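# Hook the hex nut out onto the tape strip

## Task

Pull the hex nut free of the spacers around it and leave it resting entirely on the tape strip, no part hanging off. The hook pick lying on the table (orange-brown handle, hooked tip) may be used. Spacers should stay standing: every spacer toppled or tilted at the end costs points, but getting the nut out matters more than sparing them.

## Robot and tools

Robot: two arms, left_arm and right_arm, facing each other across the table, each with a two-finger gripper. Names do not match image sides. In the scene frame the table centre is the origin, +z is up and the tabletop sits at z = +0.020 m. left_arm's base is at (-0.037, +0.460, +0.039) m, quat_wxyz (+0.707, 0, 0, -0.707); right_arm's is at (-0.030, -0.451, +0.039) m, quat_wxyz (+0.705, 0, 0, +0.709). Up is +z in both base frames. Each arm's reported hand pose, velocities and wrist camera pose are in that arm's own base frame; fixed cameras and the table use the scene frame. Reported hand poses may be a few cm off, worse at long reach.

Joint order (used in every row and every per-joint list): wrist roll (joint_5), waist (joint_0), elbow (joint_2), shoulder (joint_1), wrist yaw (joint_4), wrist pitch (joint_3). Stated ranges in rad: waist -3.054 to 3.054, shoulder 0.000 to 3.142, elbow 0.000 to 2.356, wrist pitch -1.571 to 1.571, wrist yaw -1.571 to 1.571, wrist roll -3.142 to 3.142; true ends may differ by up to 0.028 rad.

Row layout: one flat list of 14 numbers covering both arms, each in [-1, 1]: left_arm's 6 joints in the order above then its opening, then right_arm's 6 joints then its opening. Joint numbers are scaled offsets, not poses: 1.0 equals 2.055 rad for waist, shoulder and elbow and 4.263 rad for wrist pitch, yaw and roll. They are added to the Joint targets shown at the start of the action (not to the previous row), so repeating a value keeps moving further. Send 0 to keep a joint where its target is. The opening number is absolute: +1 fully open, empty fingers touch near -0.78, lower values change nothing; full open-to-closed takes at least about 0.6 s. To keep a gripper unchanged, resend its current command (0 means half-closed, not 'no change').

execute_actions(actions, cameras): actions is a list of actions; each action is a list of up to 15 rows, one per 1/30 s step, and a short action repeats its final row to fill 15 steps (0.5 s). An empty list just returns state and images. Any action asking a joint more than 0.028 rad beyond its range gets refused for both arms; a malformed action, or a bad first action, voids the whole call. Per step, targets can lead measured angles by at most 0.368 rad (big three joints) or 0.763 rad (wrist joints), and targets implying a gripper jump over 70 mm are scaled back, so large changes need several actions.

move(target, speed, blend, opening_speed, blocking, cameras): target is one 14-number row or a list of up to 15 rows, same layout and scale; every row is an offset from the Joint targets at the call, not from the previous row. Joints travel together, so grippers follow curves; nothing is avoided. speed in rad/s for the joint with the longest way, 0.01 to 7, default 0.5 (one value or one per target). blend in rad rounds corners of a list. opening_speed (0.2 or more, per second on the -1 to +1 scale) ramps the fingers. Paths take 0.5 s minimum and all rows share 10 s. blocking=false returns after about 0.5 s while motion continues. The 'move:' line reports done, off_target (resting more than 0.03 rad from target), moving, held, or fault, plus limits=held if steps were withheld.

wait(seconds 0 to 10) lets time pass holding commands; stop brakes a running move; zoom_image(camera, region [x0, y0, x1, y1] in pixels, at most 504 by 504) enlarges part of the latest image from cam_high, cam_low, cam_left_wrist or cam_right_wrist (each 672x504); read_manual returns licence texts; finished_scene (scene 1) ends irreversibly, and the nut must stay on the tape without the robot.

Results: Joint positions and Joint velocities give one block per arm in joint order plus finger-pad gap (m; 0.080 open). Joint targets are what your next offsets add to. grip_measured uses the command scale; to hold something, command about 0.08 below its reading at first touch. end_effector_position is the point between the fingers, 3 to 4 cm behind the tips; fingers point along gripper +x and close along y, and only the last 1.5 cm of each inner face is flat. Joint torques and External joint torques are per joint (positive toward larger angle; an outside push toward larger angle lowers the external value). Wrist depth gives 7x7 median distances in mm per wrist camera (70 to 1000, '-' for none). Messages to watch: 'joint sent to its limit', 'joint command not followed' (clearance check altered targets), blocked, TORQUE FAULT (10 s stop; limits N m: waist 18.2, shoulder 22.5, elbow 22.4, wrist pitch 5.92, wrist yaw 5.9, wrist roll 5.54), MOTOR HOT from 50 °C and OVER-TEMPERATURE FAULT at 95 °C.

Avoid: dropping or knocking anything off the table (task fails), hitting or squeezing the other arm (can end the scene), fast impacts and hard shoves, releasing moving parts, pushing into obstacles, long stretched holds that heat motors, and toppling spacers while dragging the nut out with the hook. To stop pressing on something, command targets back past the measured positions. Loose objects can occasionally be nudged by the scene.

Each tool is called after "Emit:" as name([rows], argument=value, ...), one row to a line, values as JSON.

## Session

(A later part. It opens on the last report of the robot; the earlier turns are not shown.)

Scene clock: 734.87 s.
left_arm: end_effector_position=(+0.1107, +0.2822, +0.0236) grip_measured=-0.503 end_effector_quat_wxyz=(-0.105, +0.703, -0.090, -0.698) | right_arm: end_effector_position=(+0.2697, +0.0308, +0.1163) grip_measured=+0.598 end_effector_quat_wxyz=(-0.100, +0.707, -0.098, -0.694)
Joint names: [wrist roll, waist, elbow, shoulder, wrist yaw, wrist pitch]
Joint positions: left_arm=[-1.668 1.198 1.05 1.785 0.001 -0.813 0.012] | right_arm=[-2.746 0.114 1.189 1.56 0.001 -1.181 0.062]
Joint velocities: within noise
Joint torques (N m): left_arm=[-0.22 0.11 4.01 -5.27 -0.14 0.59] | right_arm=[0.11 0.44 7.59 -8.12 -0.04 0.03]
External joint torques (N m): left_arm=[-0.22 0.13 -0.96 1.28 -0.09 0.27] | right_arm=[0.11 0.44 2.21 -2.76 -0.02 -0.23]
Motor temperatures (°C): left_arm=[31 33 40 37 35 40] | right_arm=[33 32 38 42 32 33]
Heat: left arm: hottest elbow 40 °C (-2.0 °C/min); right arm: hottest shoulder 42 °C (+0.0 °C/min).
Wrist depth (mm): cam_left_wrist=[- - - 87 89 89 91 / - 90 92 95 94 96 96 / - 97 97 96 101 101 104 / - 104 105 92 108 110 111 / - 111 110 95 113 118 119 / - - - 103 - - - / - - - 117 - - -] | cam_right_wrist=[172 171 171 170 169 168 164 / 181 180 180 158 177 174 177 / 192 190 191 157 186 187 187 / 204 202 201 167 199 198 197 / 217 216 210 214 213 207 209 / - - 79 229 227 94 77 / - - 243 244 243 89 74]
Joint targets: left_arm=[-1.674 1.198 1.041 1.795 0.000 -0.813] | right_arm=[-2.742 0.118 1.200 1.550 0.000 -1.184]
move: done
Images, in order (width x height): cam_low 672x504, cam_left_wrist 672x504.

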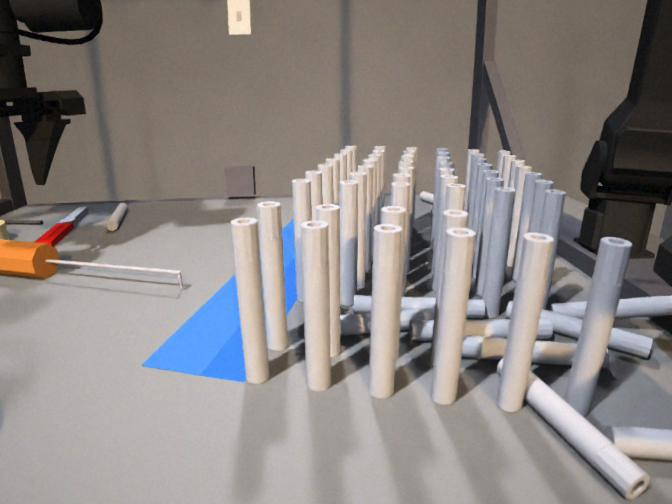

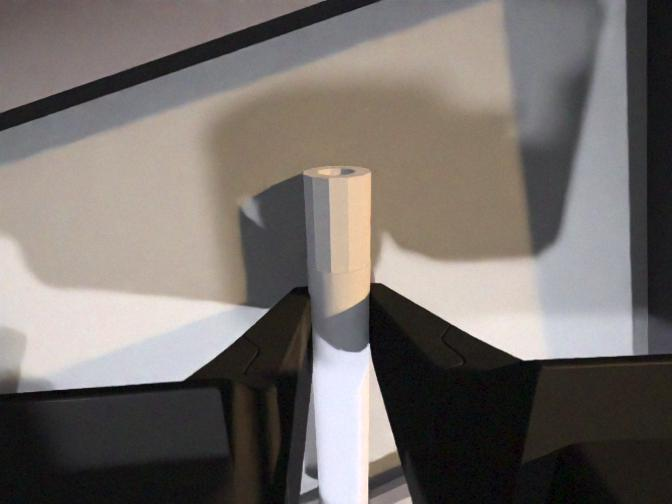

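Emit:
move([
  [0,0,0.1765,-0.0614,0,-0.1156,-0.6,0,0,0,0,0,0,0.6],
  [0.7612,0.0027,0.1796,0.1934,0.3685,0.0058,-0.6,0,0,0,0,0,0,0.6],
], speed=[0.5, 1.0], cameras=["cam_left_wrist","cam_high","cam_low"])

Scene clock: 755.90 s.
left_arm: end_effector_position=(+0.2802, +0.3088, +0.1224) grip_measured=-0.502 end_effector_quat_wxyz=(+0.983, +0.002, +0.005, -0.183) | right_arm: end_effector_position=(+0.2697, +0.0308, +0.1163) grip_measured=+0.598 end_effector_quat_wxyz=(-0.100, +0.707, -0.098, -0.694)
Joint names: [wrist roll, waist, elbow, shoulder, wrist yaw, wrist pitch]
Joint positions: left_arm=[1.564 1.203 1.407 2.18 1.56 -0.79 0.012] | right_arm=[-2.746 0.114 1.189 1.56 0.001 -1.181 0.062]
Joint velocities: within noise
Joint torques (N m): left_arm=[0.21 0.11 5.32 -7.5 0.97 0.65] | right_arm=[0.12 0.41 7.58 -8.11 -0.03 0.03]
External joint torques (N m): left_arm=[0.21 0.1 0.45 1.62 0.34 0.35] | right_arm=[0.11 0.41 2.17 -2.77 -0.02 -0.25]
Motor temperatures (°C): left_arm=[31 33 38 39 35 40] | right_arm=[33 32 38 42 32 33]
Heat: left arm: hottest wrist pitch 40 °C (+0.0 °C/min); right arm: hottest shoulder 42 °C (+0.0 °C/min).
Wrist depth (mm): cam_left_wrist=[- - - - 502 781 - / - - - - 514 - - / - - - 745 792 - - / - 491 492 106 498 225 496 / - 338 - 96 231 190 187 / - - - 91 - - - / - - - 88 - - -] | cam_right_wrist=[172 172 171 170 169 168 164 / 181 180 180 158 176 174 177 / 192 190 190 157 186 187 186 / 203 203 201 166 199 198 198 / 217 215 209 214 212 206 210 / - - 79 229 227 94 77 / - - 243 245 244 89 74]
Joint targets: left_arm=[1.571 1.203 1.410 2.193 1.567 -0.788] | right_arm=[-2.742 0.118 1.200 1.550 0.000 -1.184]
joint sent to its limit (left arm) — the wrist yaw, upper limit.
move: done
Images, in order (width x height): cam_high 672x504, cam_low 672x504, cam_left_wrist 672x504.

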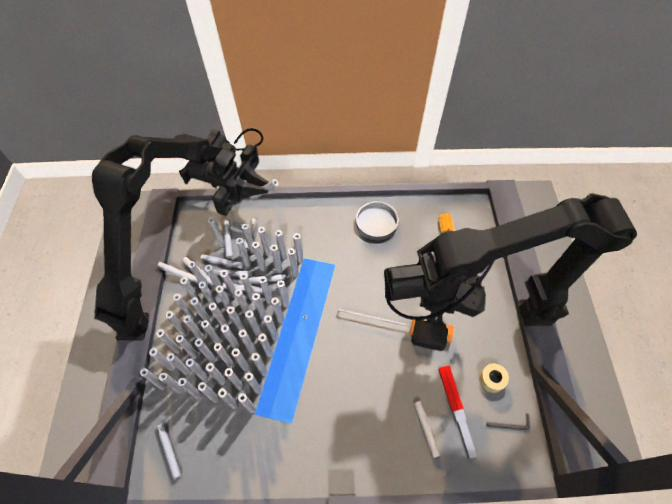

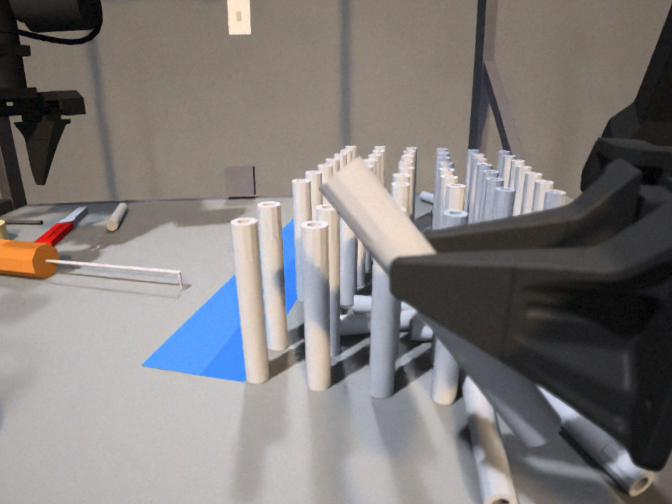

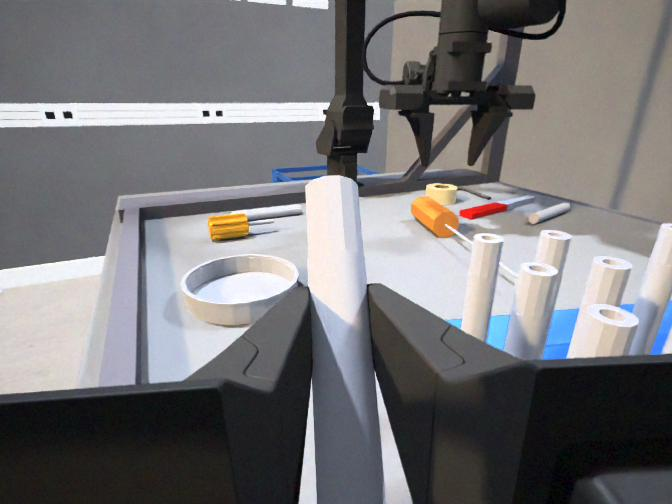

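Emit:
zoom_image(camera="cam_high", region=[150, 120, 330, 300])

Emit:
zoom_image(camera="cam_low", region=[300, 140, 672, 504])

Scaled by 2.800 from the camera's 672x504 image, which has a finer 960x720 frame.

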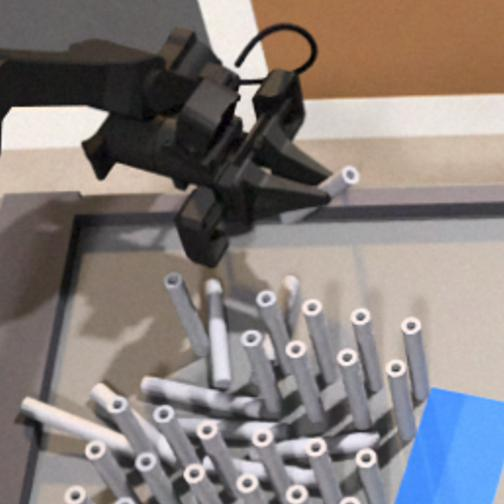

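Scaled by 1.355 from the camera's 672x504 image, which has a finer 960x720 frame.

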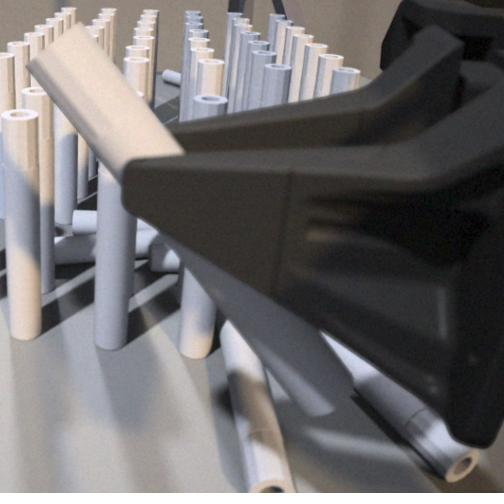

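Emit:
move([
  [0,0,0.2272,-0.0765,0,-0.1464,-0.6,0,0,0,0,0,0,0.6],
  [-0.1669,-0.1671,0.3733,0.0170,-0.3676,-0.1717,-0.6,0,0,0,0,0,0,0.6],
  [-0.1669,-0.1671,0.2000,0.0140,-0.3676,-0.0896,-0.6,0,0,0,0,0,0,0.6],
], speed=[0.6, 0.9, 0.4], cameras=["cam_left_wrist","cam_high","cam_low"])

Scene clock: 808.87 s.
left_arm: end_effector_position=(+0.2819, +0.3266, +0.0606) grip_measured=-0.502 end_effector_quat_wxyz=(+0.712, +0.005, +0.702, +0.002) | right_arm: end_effector_position=(+0.2697, +0.0308, +0.1163) grip_measured=+0.598 end_effector_quat_wxyz=(-0.100, +0.707, -0.098, -0.694)
Joint names: [wrist roll, waist, elbow, shoulder, wrist yaw, wrist pitch]
Joint positions: left_arm=[0.865 0.86 1.831 2.214 0.004 -1.171 0.012] | right_arm=[-2.746 0.114 1.189 1.56 0.001 -1.181 0.062]
Joint velocities: within noise
Joint torques (N m): left_arm=[-0.21 0.01 4.63 -8.94 -0.1 0.69] | right_arm=[0.12 0.42 7.6 -8.1 -0.03 0.03]
External joint torques (N m): left_arm=[-0.21 0.02 -0.88 1.01 -0.14 0.35] | right_arm=[0.12 0.39 2.24 -2.84 -0.02 -0.24]
Motor temperatures (°C): left_arm=[31 33 38 42 37 40] | right_arm=[33 32 39 41 32 33]
Heat: left arm: hottest shoulder 42 °C (+4.0 °C/min); right arm: hottest shoulder 41 °C (-1.0 °C/min).
Wrist depth (mm): cam_left_wrist=[- 95 112 114 116 118 120 / 100 101 121 122 124 126 129 / 127 107 128 128 133 135 138 / 902 114 136 106 142 146 148 / 970 123 142 96 136 141 145 / - - - 91 - - - / - - - 88 - - -] | cam_right_wrist=[172 172 170 169 169 168 165 / 181 180 180 159 176 174 176 / 192 192 190 158 187 187 187 / 203 204 203 167 199 199 198 / 216 216 210 214 212 206 210 / - - 79 229 227 94 77 / - - 243 245 243 89 74]
Joint targets: left_arm=[0.860 0.860 1.821 2.222 0.000 -1.169] | right_arm=[-2.742 0.118 1.200 1.550 0.000 -1.184]
move: done
Images, in order (width x height): cam_high 672x504, cam_low 672x504, cam_left_wrist 672x504.

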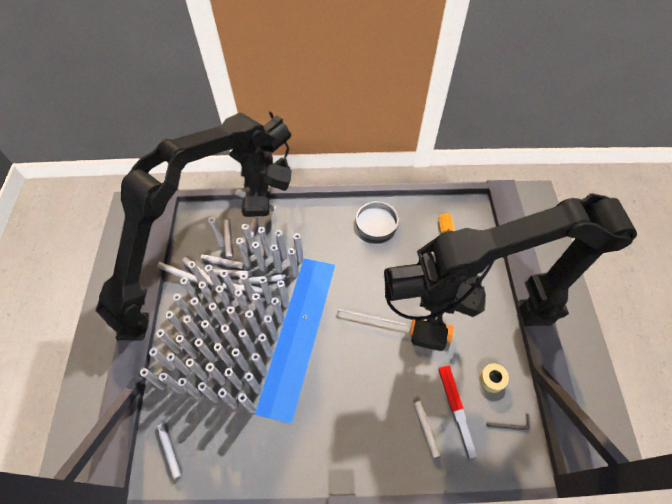

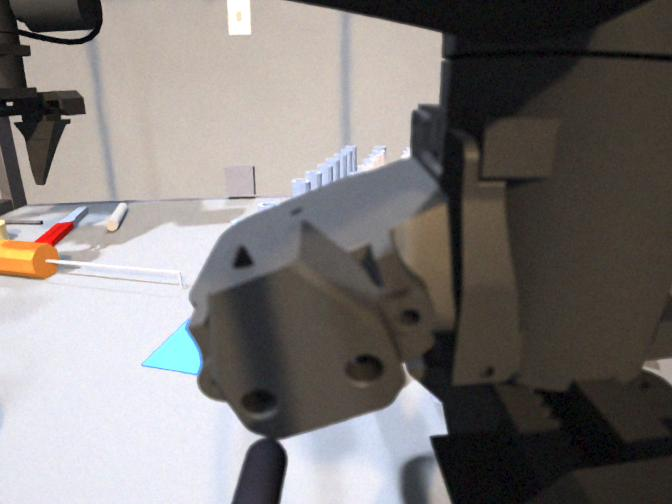

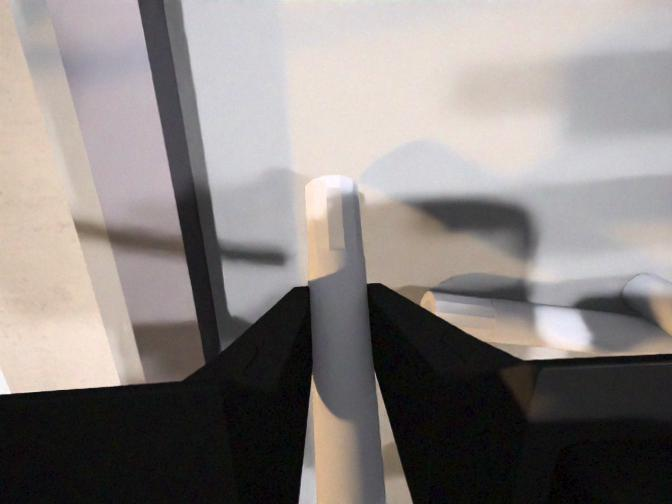

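Emit:
move(target=[0,0,-0.0432,0.0129,0,0.0270,-0.6,0,0,0,0,0,0,0.6], speed=0.1, cameras=["cam_left_wrist"])

Scene clock: 816.33 s.
left_arm: end_effector_position=(+0.2832, +0.3305, +0.0432) grip_measured=-0.501 end_effector_quat_wxyz=(+0.719, +0.014, +0.694, +0.013) | right_arm: end_effector_position=(+0.2697, +0.0308, +0.1163) grip_measured=+0.598 end_effector_quat_wxyz=(-0.100, +0.707, -0.098, -0.694)
Joint names: [wrist roll, waist, elbow, shoulder, wrist yaw, wrist pitch]
Joint positions: left_arm=[0.865 0.863 1.754 2.211 0.002 -1.063 0.012] | right_arm=[-2.746 0.114 1.189 1.56 0.001 -1.181 0.062]
Joint velocities: within noise
Joint torques (N m): left_arm=[-0.2 -0.23 3.11 -5.9 -0.05 1.29] | right_arm=[0.12 0.43 7.59 -8.09 -0.03 0.03]
External joint torques (N m): left_arm=[-0.2 -0.23 -2.46 4.19 -0.09 0.89] | right_arm=[0.12 0.46 2.24 -2.76 -0.03 -0.22]
Motor temperatures (°C): left_arm=[31 33 38 42 36 40] | right_arm=[33 32 39 41 32 33]
Heat: left arm: hottest shoulder 42 °C (+3.0 °C/min); right arm: hottest shoulder 41 °C (-1.0 °C/min).
Wrist depth (mm): cam_left_wrist=[- 85 102 103 104 105 106 / - 91 108 109 111 110 113 / - 94 115 113 118 120 120 / 894 100 121 103 126 127 128 / 973 109 117 96 131 132 136 / - - - 95 - - - / - - - 92 - - -] | cam_right_wrist=[172 172 171 170 170 169 165 / 181 180 180 159 176 174 176 / 192 191 190 157 186 187 187 / 203 203 202 166 200 199 197 / 217 216 209 213 212 206 210 / - - 79 228 226 94 77 / - - 242 245 245 89 74]
Joint targets: left_arm=[0.860 0.860 1.732 2.248 0.000 -1.055] | right_arm=[-2.742 0.118 1.200 1.550 0.000 -1.184]
move: off_target (left_arm); left_arm: the shoulder is farthest, 0.038 rad from its target
Images, in order (width x height): cam_left_wrist 672x504.

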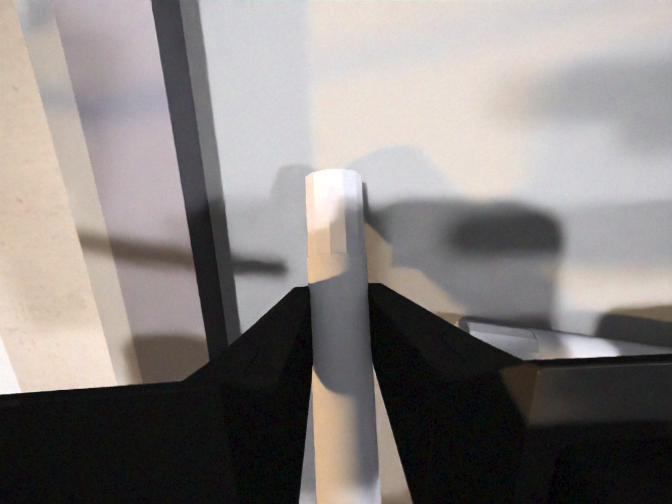

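Emit:
move([
  [0,0,0.0063,-0.0156,0,-0.0014,-0.6,0,0,0,0,0,0,0.6],
  [0,0,0.0063,-0.0156,0,-0.0014,-0.475,0,0,0,0,0,0,0.6],
  [0,0,0,0,0,0,-0.475,0,0,0,0,0,0,0.6],
  [0,0,0,0,0,0,-0.6,0,0,0,0,0,0,0.6],
], speed=0.06, cameras=["cam_left_wrist"])

Scene clock: 825.57 s.
left_arm: end_effector_position=(+0.2822, +0.3302, +0.0364) grip_measured=-0.501 end_effector_quat_wxyz=(+0.716, +0.011, +0.698, +0.010) | right_arm: end_effector_position=(+0.2697, +0.0308, +0.1163) grip_measured=+0.598 end_effector_quat_wxyz=(-0.100, +0.707, -0.098, -0.694)
Joint names: [wrist roll, waist, elbow, shoulder, wrist yaw, wrist pitch]
Joint positions: left_arm=[0.865 0.863 1.748 2.223 0 -1.055 0.012] | right_arm=[-2.746 0.114 1.189 1.56 0.001 -1.181 0.062]
Joint velocities: within noise
Joint torques (N m): left_arm=[-0.18 -0.33 3.83 -7.17 0.03 0.66] | right_arm=[0.12 0.43 7.59 -8.1 -0.04 0.03]
External joint torques (N m): left_arm=[-0.18 -0.35 -1.77 2.99 0 0.26] | right_arm=[0.12 0.43 2.17 -2.82 -0.02 -0.27]
Motor temperatures (°C): left_arm=[31 33 37 44 36 40] | right_arm=[33 32 39 41 32 33]
Heat: left arm: hottest shoulder 44 °C (+5.0 °C/min); right arm: hottest shoulder 41 °C (-1.0 °C/min).
Wrist depth (mm): cam_left_wrist=[- 81 94 95 96 98 99 / - 82 101 102 102 103 105 / - 86 106 104 108 109 111 / - 92 112 99 116 118 120 / 956 98 118 96 121 123 128 / - - - 99 - - - / - - - 102 - - -] | cam_right_wrist=[172 172 171 170 169 168 164 / 182 180 180 159 176 174 176 / 192 191 191 157 186 187 186 / 205 203 202 167 200 199 197 / 217 216 210 214 213 206 209 / - - 79 229 227 94 77 / - - 243 245 244 89 74]
Joint targets: left_arm=[0.860 0.860 1.732 2.248 0.000 -1.054] | right_arm=[-2.742 0.118 1.200 1.550 0.000 -1.184]
move: done
Images, in order (width x height): cam_left_wrist 672x504.

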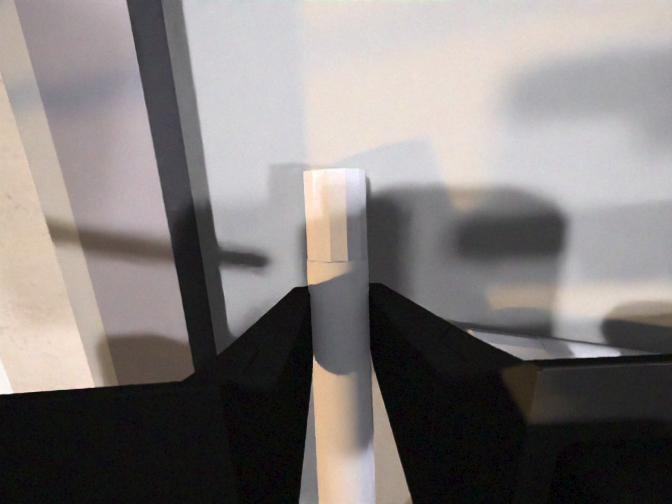

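Emit:
move([
  [0,0,0,0,0,0,-0.45,0,0,0,0,0,0,0.6],
  [0,0,0,0,0,0,-0.6,0,0,0,0,0,0,0.6],
], speed=0.1, cameras=["cam_left_wrist"])

Scene clock: 832.83 s.
left_arm: end_effector_position=(+0.2813, +0.3290, +0.0323) grip_measured=-0.504 end_effector_quat_wxyz=(+0.714, +0.008, +0.700, +0.007) | right_arm: end_effector_position=(+0.2697, +0.0308, +0.1163) grip_measured=+0.598 end_effector_quat_wxyz=(-0.100, +0.707, -0.098, -0.694)
Joint names: [wrist roll, waist, elbow, shoulder, wrist yaw, wrist pitch]
Joint positions: left_arm=[0.865 0.863 1.744 2.231 0 -1.055 0.012] | right_arm=[-2.746 0.114 1.189 1.56 0.001 -1.181 0.062]
Joint velocities: within noise
Joint torques (N m): left_arm=[-0.18 -0.34 4.25 -7.96 0.04 0.61] | right_arm=[0.12 0.41 7.6 -8.11 -0.03 0.03]
External joint torques (N m): left_arm=[-0.18 -0.39 -1.2 2.08 0.01 0.26] | right_arm=[0.12 0.41 2.23 -2.83 -0.02 -0.24]
Motor temperatures (°C): left_arm=[31 33 37 45 36 40] | right_arm=[33 32 39 41 32 33]
Heat: left arm: hottest shoulder 45 °C (+6.0 °C/min); right arm: hottest shoulder 41 °C (-1.0 °C/min).
Wrist depth (mm): cam_left_wrist=[- 87 89 90 91 - 95 / - 91 95 98 97 100 101 / - 81 101 100 105 105 108 / - 88 108 95 112 113 115 / - 93 114 95 117 119 124 / - - - 101 - - - / - - - 107 - - -] | cam_right_wrist=[172 172 171 170 170 169 164 / 181 180 180 159 176 174 177 / 192 191 190 157 187 187 187 / 204 203 203 166 199 199 197 / 217 215 210 214 212 207 210 / - - 79 228 227 94 77 / - - 243 245 243 89 73]
Joint targets: left_arm=[0.860 0.860 1.732 2.248 0.000 -1.054] | right_arm=[-2.742 0.118 1.200 1.550 0.000 -1.184]
move: done
Images, in order (width x height): cam_left_wrist 672x504.

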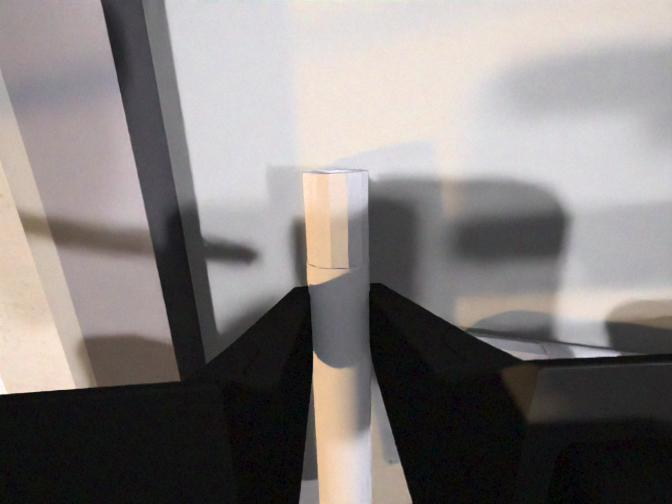

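Emit:
move([
  [0,0,0.2166,-0.0097,0,-0.1093,-0.6,0,0,0,0,0,0,0.6],
  [0.1668,0.1669,0.0705,-0.1033,0.3676,-0.0840,-0.6,0,0,0,0,0,0,0.6],
  [0.1668,0.1669,-0.1835,0.0331,0.3676,0.1004,-0.6,0,0,0,0,0,0,0.6],
], speed=[0.5, 0.8, 0.4], blend=[0.05, 0.05, 0])

Emit:
zoom_image(camera="cam_low", region=[250, 100, 672, 504])

Emit:
zoom_image(camera="cam_high", region=[150, 120, 330, 300])

Scene clock: 849.27 s.
left_arm: end_effector_position=(+0.2803, +0.3093, +0.0667) grip_measured=-0.504 end_effector_quat_wxyz=(+0.983, -0.003, +0.006, -0.183) | right_arm: end_effector_position=(+0.2697, +0.0308, +0.1163) grip_measured=+0.598 end_effector_quat_wxyz=(-0.100, +0.707, -0.098, -0.694)
Joint names: [wrist roll, waist, elbow, shoulder, wrist yaw, wrist pitch]
Joint positions: left_arm=[1.565 1.203 1.362 2.307 1.561 -0.628 0.012] | right_arm=[-2.746 0.114 1.189 1.56 0.001 -1.181 0.062]
Joint velocities: within noise
Joint torques (N m): left_arm=[0.21 0.03 3.5 -7.93 0.95 0.64] | right_arm=[0.12 0.44 7.58 -8.09 -0.03 0.03]
External joint torques (N m): left_arm=[0.21 0.03 -0.86 1.43 0.32 0.34] | right_arm=[0.12 0.46 2.22 -2.79 -0.03 -0.23]
Motor temperatures (°C): left_arm=[31 33 37 46 36 39] | right_arm=[33 32 39 41 32 33]
Heat: left arm: hottest shoulder 46 °C (+6.1 °C/min); right arm: hottest shoulder 41 °C (+0.0 °C/min).
Wrist depth (mm): cam_left_wrist=[- - - - 459 - - / - - - - - - - / - 603 623 640 561 165 156 / - 314 314 94 348 187 130 / 225 234 251 95 227 190 147 / - - - 101 - - - / - - - 107 - - -] | cam_right_wrist=[172 172 170 170 169 168 164 / 182 180 179 159 176 174 177 / 192 191 190 157 186 187 187 / 204 202 202 167 200 198 198 / 217 215 210 213 213 206 210 / - - 79 228 228 94 77 / - - 242 244 244 89 73]
Joint targets: left_arm=[1.571 1.203 1.355 2.316 1.568 -0.626] | right_arm=[-2.742 0.118 1.200 1.550 0.000 -1.184]
move: done

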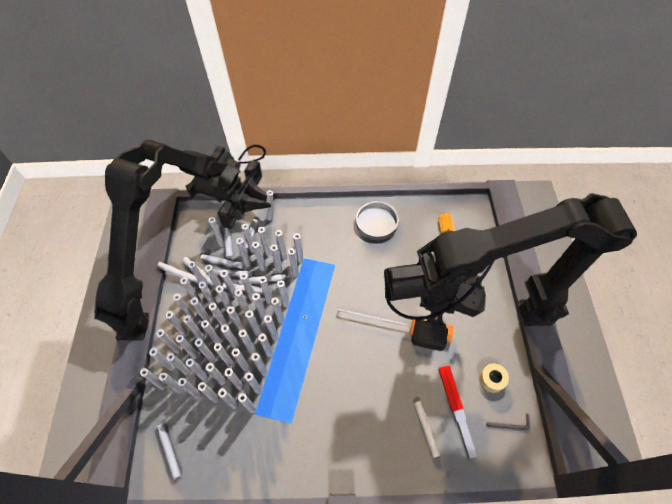

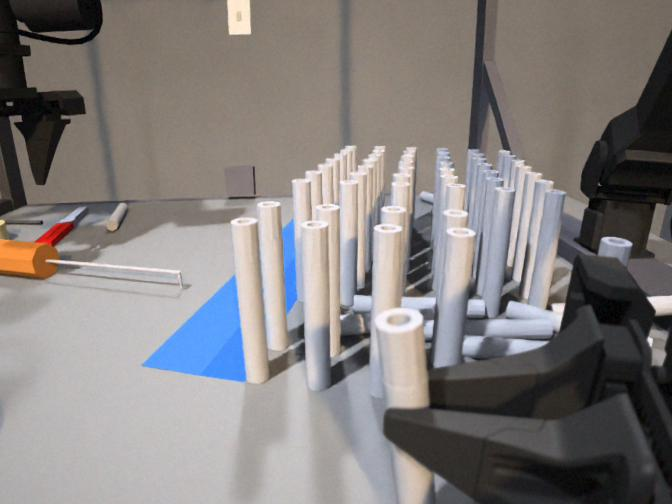

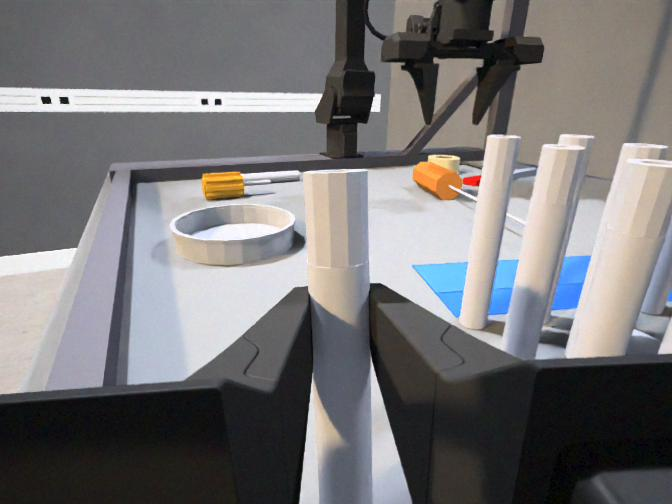

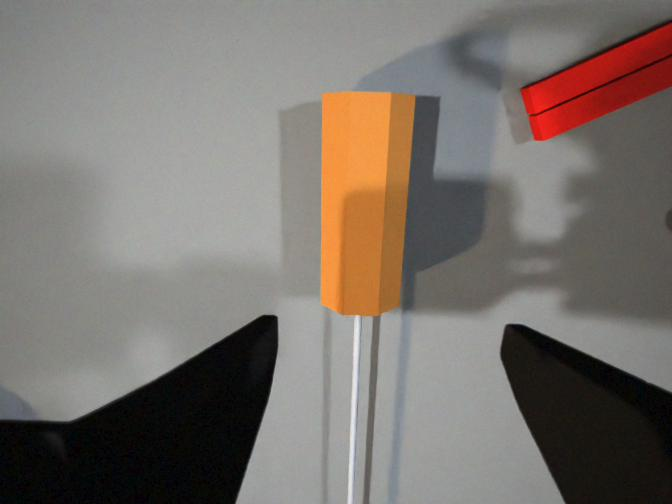

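Scaled by 1.194 from the camera's 672x504 image, which has a finer 960x720 frame.

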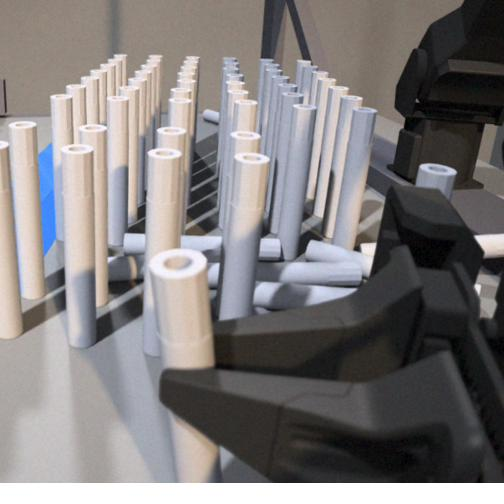

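Scaled by 2.800 from the camera's 672x504 image, which has a finer 960x720 frame.

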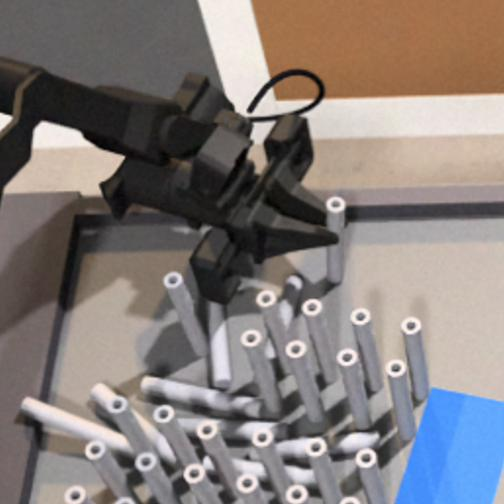

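Emit:
move(target=[0,0,-0.001,0.0120,0,0.0066,-0.6,0,0,0,0,0,0,0.6], speed=0.05, cameras=["cam_low","cam_high"])

Emit:
zoom_image(camera="cam_low", region=[350, 290, 480, 504])

Scene clock: 859.57 s.
left_arm: end_effector_position=(+0.2807, +0.3104, +0.0639) grip_measured=-0.504 end_effector_quat_wxyz=(+0.983, +0.003, +0.001, -0.183) | right_arm: end_effector_position=(+0.2697, +0.0308, +0.1163) grip_measured=+0.598 end_effector_quat_wxyz=(-0.100, +0.707, -0.098, -0.694)
Joint names: [wrist roll, waist, elbow, shoulder, wrist yaw, wrist pitch]
Joint positions: left_arm=[1.565 1.203 1.362 2.317 1.568 -0.603 0.012] | right_arm=[-2.746 0.114 1.189 1.56 0.001 -1.181 0.062]
Joint velocities: within noise
Joint torques (N m): left_arm=[0.2 0.05 3.28 -6.61 0.64 0.91] | right_arm=[0.12 0.42 7.58 -8.1 -0.03 0.03]
External joint torques (N m): left_arm=[0.19 0.11 -1.08 2.82 0.01 0.6] | right_arm=[0.12 0.42 2.2 -2.78 -0.02 -0.23]
Motor temperatures (°C): left_arm=[31 33 36 49 36 39] | right_arm=[33 32 39 41 32 33]
Heat: left arm: hottest shoulder 49 °C (+9.1 °C/min); right arm: hottest shoulder 41 °C (+0.0 °C/min).
Wrist depth (mm): cam_left_wrist=[- - - - 462 - - / - - - - - - - / - 597 660 646 560 196 127 / - 322 317 94 345 209 130 / 253 228 253 95 230 193 150 / - - - 101 - - - / - - - 107 - - -] | cam_right_wrist=[172 172 171 169 170 168 164 / 182 181 180 159 177 174 176 / 192 191 190 157 186 187 187 / 204 202 202 167 200 199 198 / 217 215 209 214 213 207 210 / - - 79 229 227 94 77 / - - 243 245 244 89 73]
Joint targets: left_arm=[1.571 1.203 1.353 2.341 1.568 -0.599] | right_arm=[-2.742 0.118 1.200 1.550 0.000 -1.184]
move: done
Images, in order (width x height): cam_high 672x504, cam_low 672x504.

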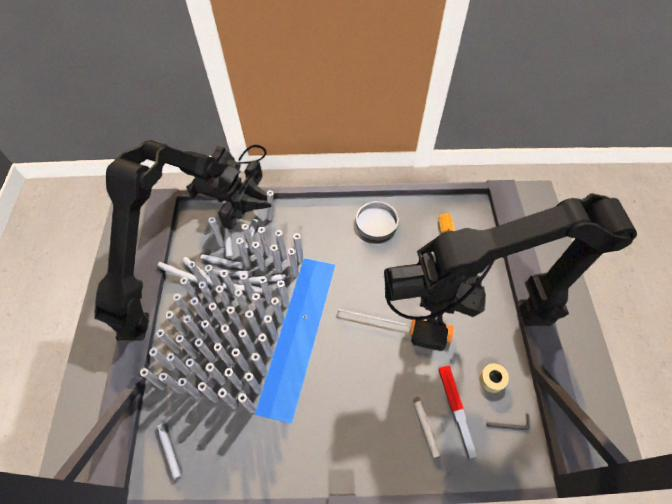

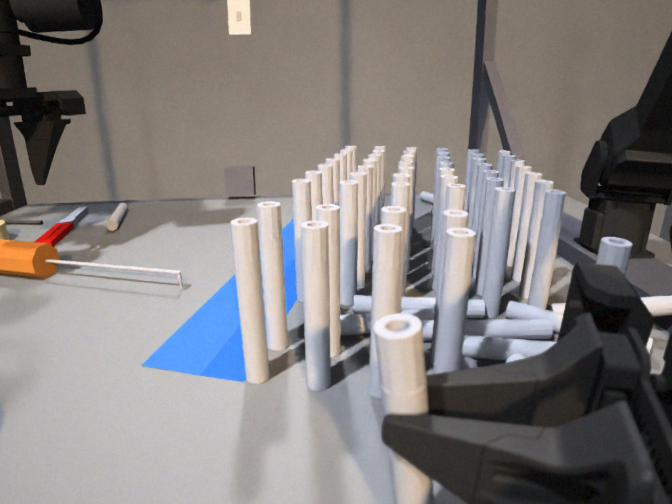

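Scaled by 2.355 from the camera's 672x504 image, which has a finer 960x720 frame.

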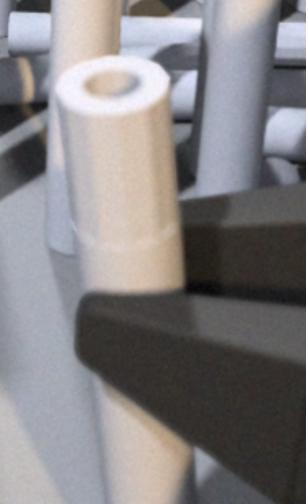

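Emit:
move([
  [0,0,0,0,0,0,-0.475,0,0,0,0,0,0,0.6],
  [0,0.0136,0,0,0,0,-0.475,0,0,0,0,0,0,0.6],
], speed=0.05, cameras=["cam_low","cam_high","cam_left_wrist"])

Emit:
zoom_image(camera="cam_low", region=[350, 290, 480, 504])

Emit:
zoom_image(camera="cam_high", region=[190, 150, 320, 260])

Scene clock: 865.87 s.
left_arm: end_effector_position=(+0.2742, +0.3164, +0.0639) grip_measured=-0.470 end_effector_quat_wxyz=(+0.985, +0.005, +0.000, -0.172) | right_arm: end_effector_position=(+0.2697, +0.0308, +0.1163) grip_measured=+0.598 end_effector_quat_wxyz=(-0.100, +0.707, -0.098, -0.694)
Joint names: [wrist roll, waist, elbow, shoulder, wrist yaw, wrist pitch]
Joint positions: left_arm=[1.565 1.224 1.362 2.317 1.568 -0.601 0.014] | right_arm=[-2.746 0.114 1.189 1.56 0.001 -1.181 0.062]
Joint velocities: within noise
Joint torques (N m): left_arm=[0.2 0.7 3.29 -6.57 0.62 0.73] | right_arm=[0.12 0.42 7.6 -8.11 -0.04 0.03]
External joint torques (N m): left_arm=[0.2 0.63 -1.06 2.81 -0.01 0.41] | right_arm=[0.12 0.42 2.25 -2.83 -0.03 -0.23]
Motor temperatures (°C): left_arm=[31 33 36 49 36 40] | right_arm=[32 32 39 41 32 33]
Heat: left arm: hottest shoulder 49 °C (+8.0 °C/min); right arm: hottest shoulder 41 °C (+0.0 °C/min).
Wrist depth (mm): cam_left_wrist=[- - - - 489 775 - / - - - 722 - - - / - 668 666 644 569 201 129 / - 325 318 93 344 219 136 / - 223 - 95 241 221 157 / - - - 101 - - - / - - - 108 - - -] | cam_right_wrist=[172 172 170 169 169 168 164 / 182 180 180 158 176 174 177 / 192 191 190 157 186 187 187 / 204 202 203 167 199 198 198 / 217 216 210 214 213 206 209 / - - 79 229 228 94 77 / - - 243 244 244 89 74]
Joint targets: left_arm=[1.571 1.231 1.353 2.341 1.568 -0.598] | right_arm=[-2.742 0.118 1.200 1.550 0.000 -1.184]
move: done
Images, in order (width x height): cam_high 672x504, cam_low 672x504, cam_left_wrist 672x504.

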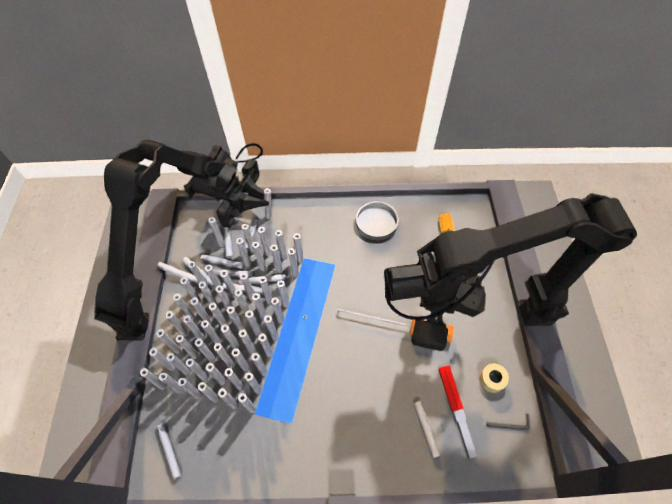

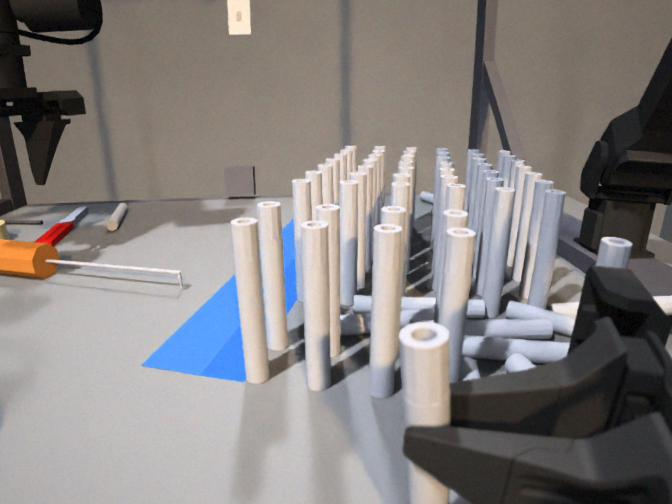

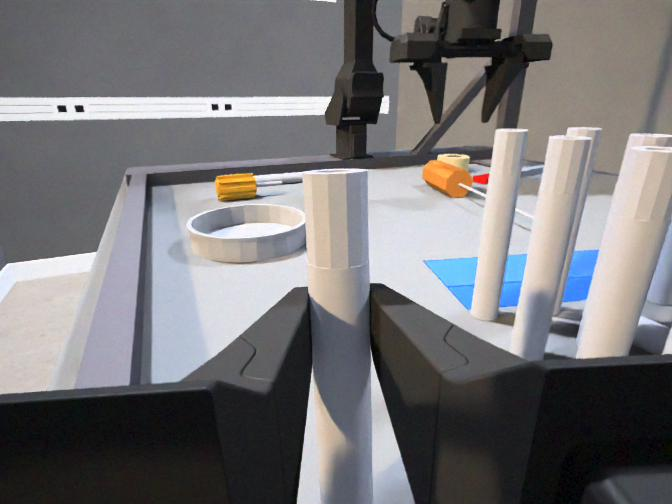

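Scaled by 2.355 from the camera's 672x504 image, which has a finer 960x720 frame.

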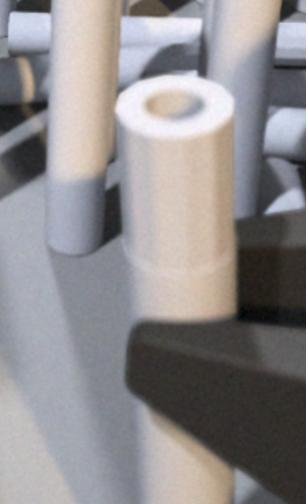

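Scaled by 3.877 from the camera's 672x504 image, which has a finer 960x720 frame.

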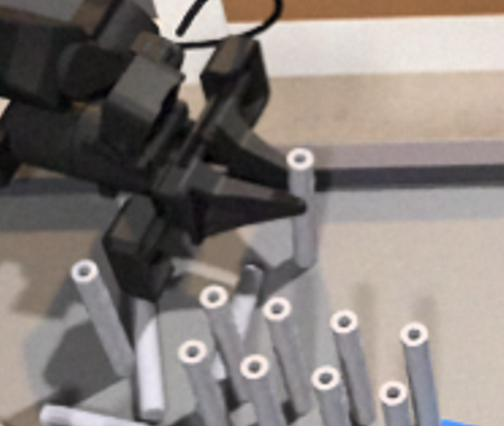

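Emit:
move(target=[0,0.006,0,0,0,0,-0.465,0,0,0,0,0,0,0.6], speed=0.1, cameras=["cam_low","cam_high"])

Scene clock: 879.83 s.
left_arm: end_effector_position=(+0.2706, +0.3196, +0.0639) grip_measured=-0.462 end_effector_quat_wxyz=(+0.986, +0.005, +0.000, -0.167) | right_arm: end_effector_position=(+0.2697, +0.0308, +0.1163) grip_measured=+0.598 end_effector_quat_wxyz=(-0.100, +0.707, -0.098, -0.694)
Joint names: [wrist roll, waist, elbow, shoulder, wrist yaw, wrist pitch]
Joint positions: left_arm=[1.565 1.236 1.362 2.317 1.568 -0.601 0.014] | right_arm=[-2.746 0.114 1.189 1.56 0.001 -1.181 0.062]
Joint velocities: within noise
Joint torques (N m): left_arm=[0.19 0.76 3.26 -6.64 0.63 0.74] | right_arm=[0.12 0.44 7.59 -8.1 -0.03 0.03]
External joint torques (N m): left_arm=[0.19 0.71 -1.03 2.69 0.01 0.44] | right_arm=[0.12 0.44 2.19 -2.78 -0.02 -0.24]
Motor temperatures (°C): left_arm=[31 33 35 49 36 39] | right_arm=[32 32 39 41 32 33]
Heat: left arm: hottest shoulder 49 °C (+6.0 °C/min); right arm: hottest shoulder 41 °C (+0.0 °C/min).
Wrist depth (mm): cam_left_wrist=[- - - - 493 499 - / - - - - - - - / - 668 663 684 587 179 133 / - 319 328 93 343 221 144 / - 214 - 95 251 221 152 / - - - 102 - - - / - - - 110 - - -] | cam_right_wrist=[172 171 171 169 170 168 164 / 182 180 180 159 176 174 177 / 192 191 190 157 186 187 187 / 204 203 203 166 200 199 197 / 217 216 209 213 213 206 210 / - - 79 229 228 94 77 / - - 242 245 244 89 74]
Joint targets: left_arm=[1.571 1.243 1.353 2.341 1.568 -0.598] | right_arm=[-2.742 0.118 1.200 1.550 0.000 -1.184]
move: done
Images, in order (width x height): cam_high 672x504, cam_low 672x504.

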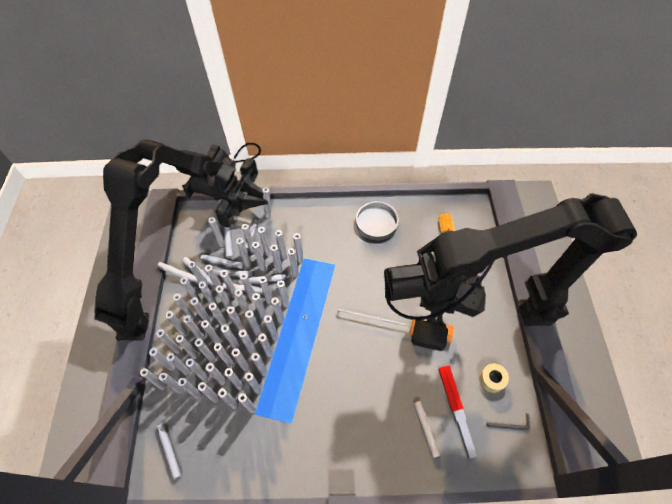

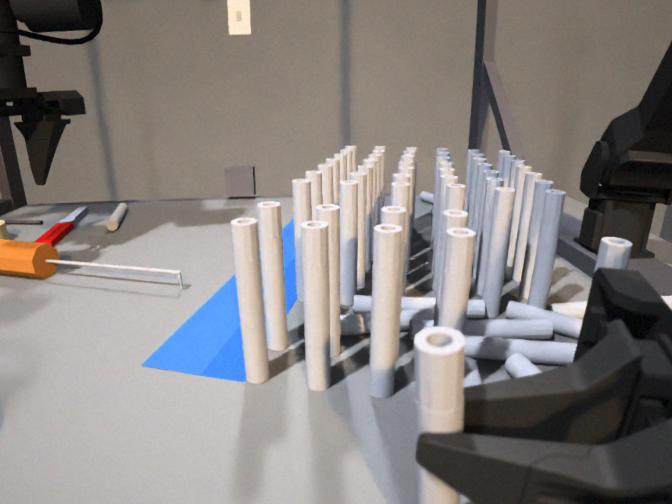

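Emit:
zoom_image(camera="cam_low", region=[330, 250, 640, 504])

Emit:
zoom_image(camera="cam_high", region=[150, 140, 350, 300])

Scaled by 1.626 from the camera's 672x504 image, which has a finer 960x720 frame.

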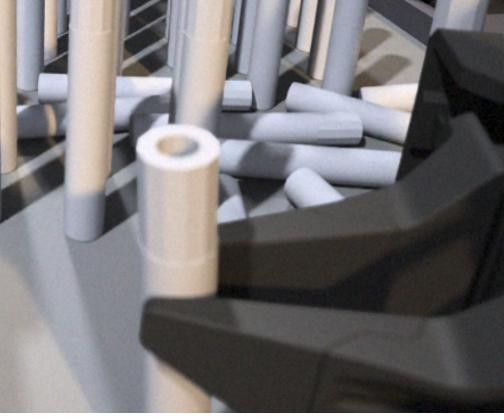

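Scaled by 2.520 from the camera's 672x504 image, which has a finer 960x720 frame.

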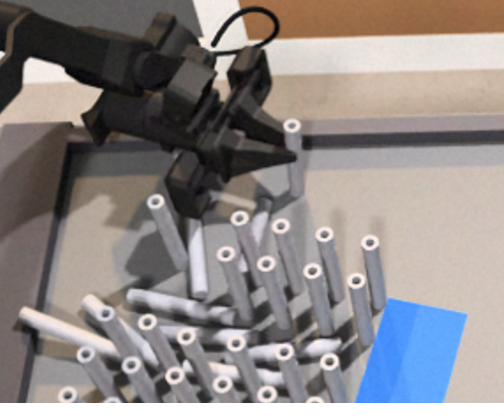

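Emit:
zoom_image(camera="cam_low", region=[380, 320, 520, 504])

Emit:
zoom_image(camera="cam_low", region=[220, 180, 420, 400])

Scaled by 2.739 from the camera's 672x504 image, which has a finer 960x720 frame.

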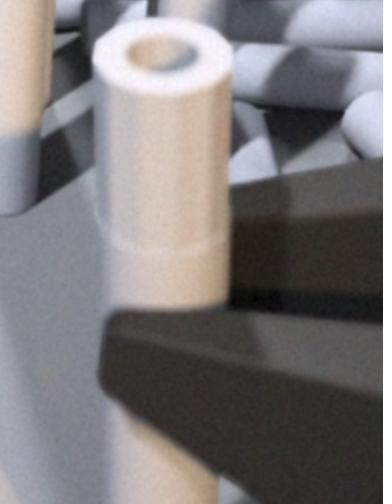

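Scaled by 2.291 from the camera's 672x504 image, which has a finer 960x720 frame.

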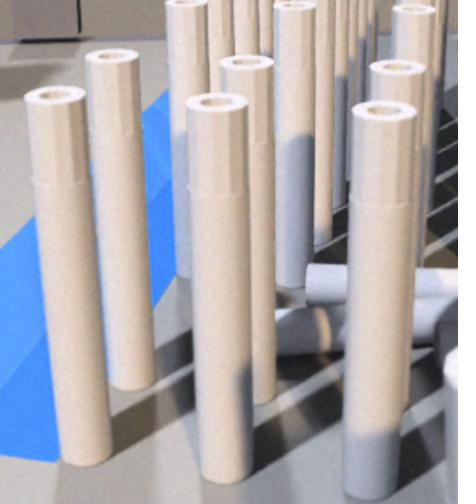

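Emit:
move(target=[0,0.003,0,0,0,0,-0.425,0,0,0,0,0,0,0.6], speed=0.1, opening_speed=0.2, cameras=["cam_low","cam_high"])

Scene clock: 909.83 s.
left_arm: end_effector_position=(+0.2666, +0.3221, +0.0598) grip_measured=-0.428 end_effector_quat_wxyz=(+0.987, +0.000, +0.002, -0.161) | right_arm: end_effector_position=(+0.2697, +0.0308, +0.1163) grip_measured=+0.598 end_effector_quat_wxyz=(-0.100, +0.707, -0.098, -0.694)
Joint names: [wrist roll, waist, elbow, shoulder, wrist yaw, wrist pitch]
Joint positions: left_arm=[1.565 1.248 1.361 2.327 1.567 -0.6 0.016] | right_arm=[-2.746 0.114 1.189 1.56 0.001 -1.181 0.062]
Joint velocities: within noise
Joint torques (N m): left_arm=[0.19 0.18 3.37 -7.63 0.67 0.65] | right_arm=[0.12 0.43 7.58 -8.09 -0.03 0.03]
External joint torques (N m): left_arm=[0.19 0.18 -0.88 1.73 0.04 0.36] | right_arm=[0.12 0.42 2.19 -2.8 -0.01 -0.25]
Motor temperatures (°C): left_arm=[31 33 35 49 36 39] | right_arm=[32 32 39 41 32 32]
Heat: left arm: hottest shoulder 49 °C (+3.0 °C/min); right arm: hottest shoulder 41 °C (+0.0 °C/min).
Wrist depth (mm): cam_left_wrist=[- - - - 494 515 - / - - - - - 824 - / - 614 609 85 553 210 137 / - 301 328 89 333 197 146 / - 215 241 94 244 228 156 / - - - 101 - - - / - - - 114 - - -] | cam_right_wrist=[173 172 170 170 169 168 165 / 181 180 180 159 176 174 176 / 192 191 190 157 186 187 187 / 204 203 202 166 199 199 198 / 216 216 210 214 213 206 209 / - - 79 228 228 94 77 / - - 243 245 244 89 74]
Joint targets: left_arm=[1.571 1.249 1.353 2.341 1.567 -0.598] | right_arm=[-2.742 0.118 1.200 1.550 0.000 -1.184]
move: done
Images, in order (width x height): cam_high 672x504, cam_low 672x504.

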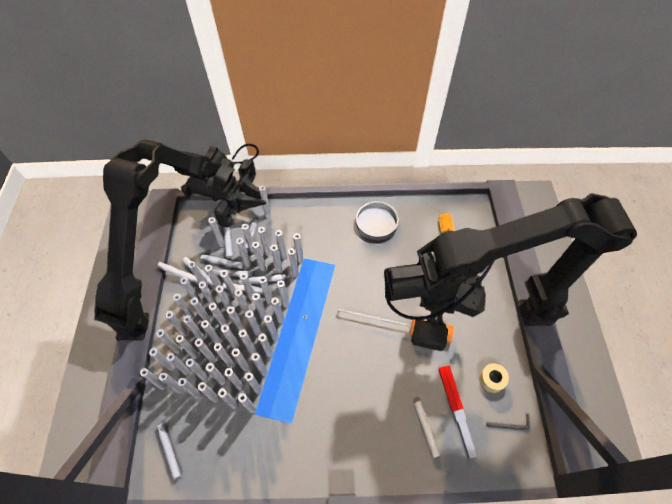

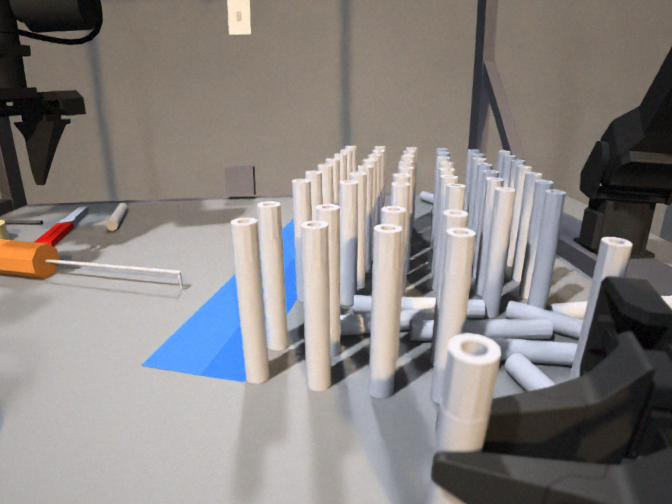

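Emit:
zoom_image(camera="cam_low", region=[400, 310, 560, 504])

Scaled by 2.598 from the camera's 672x504 image, which has a finer 960x720 frame.

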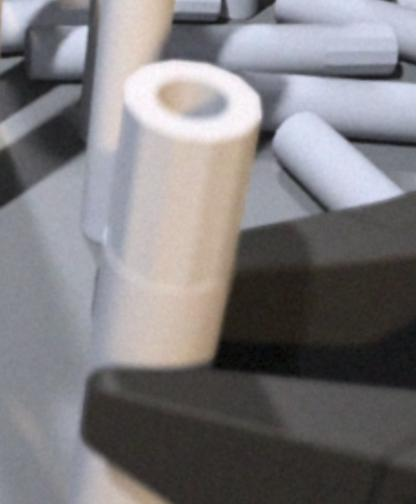

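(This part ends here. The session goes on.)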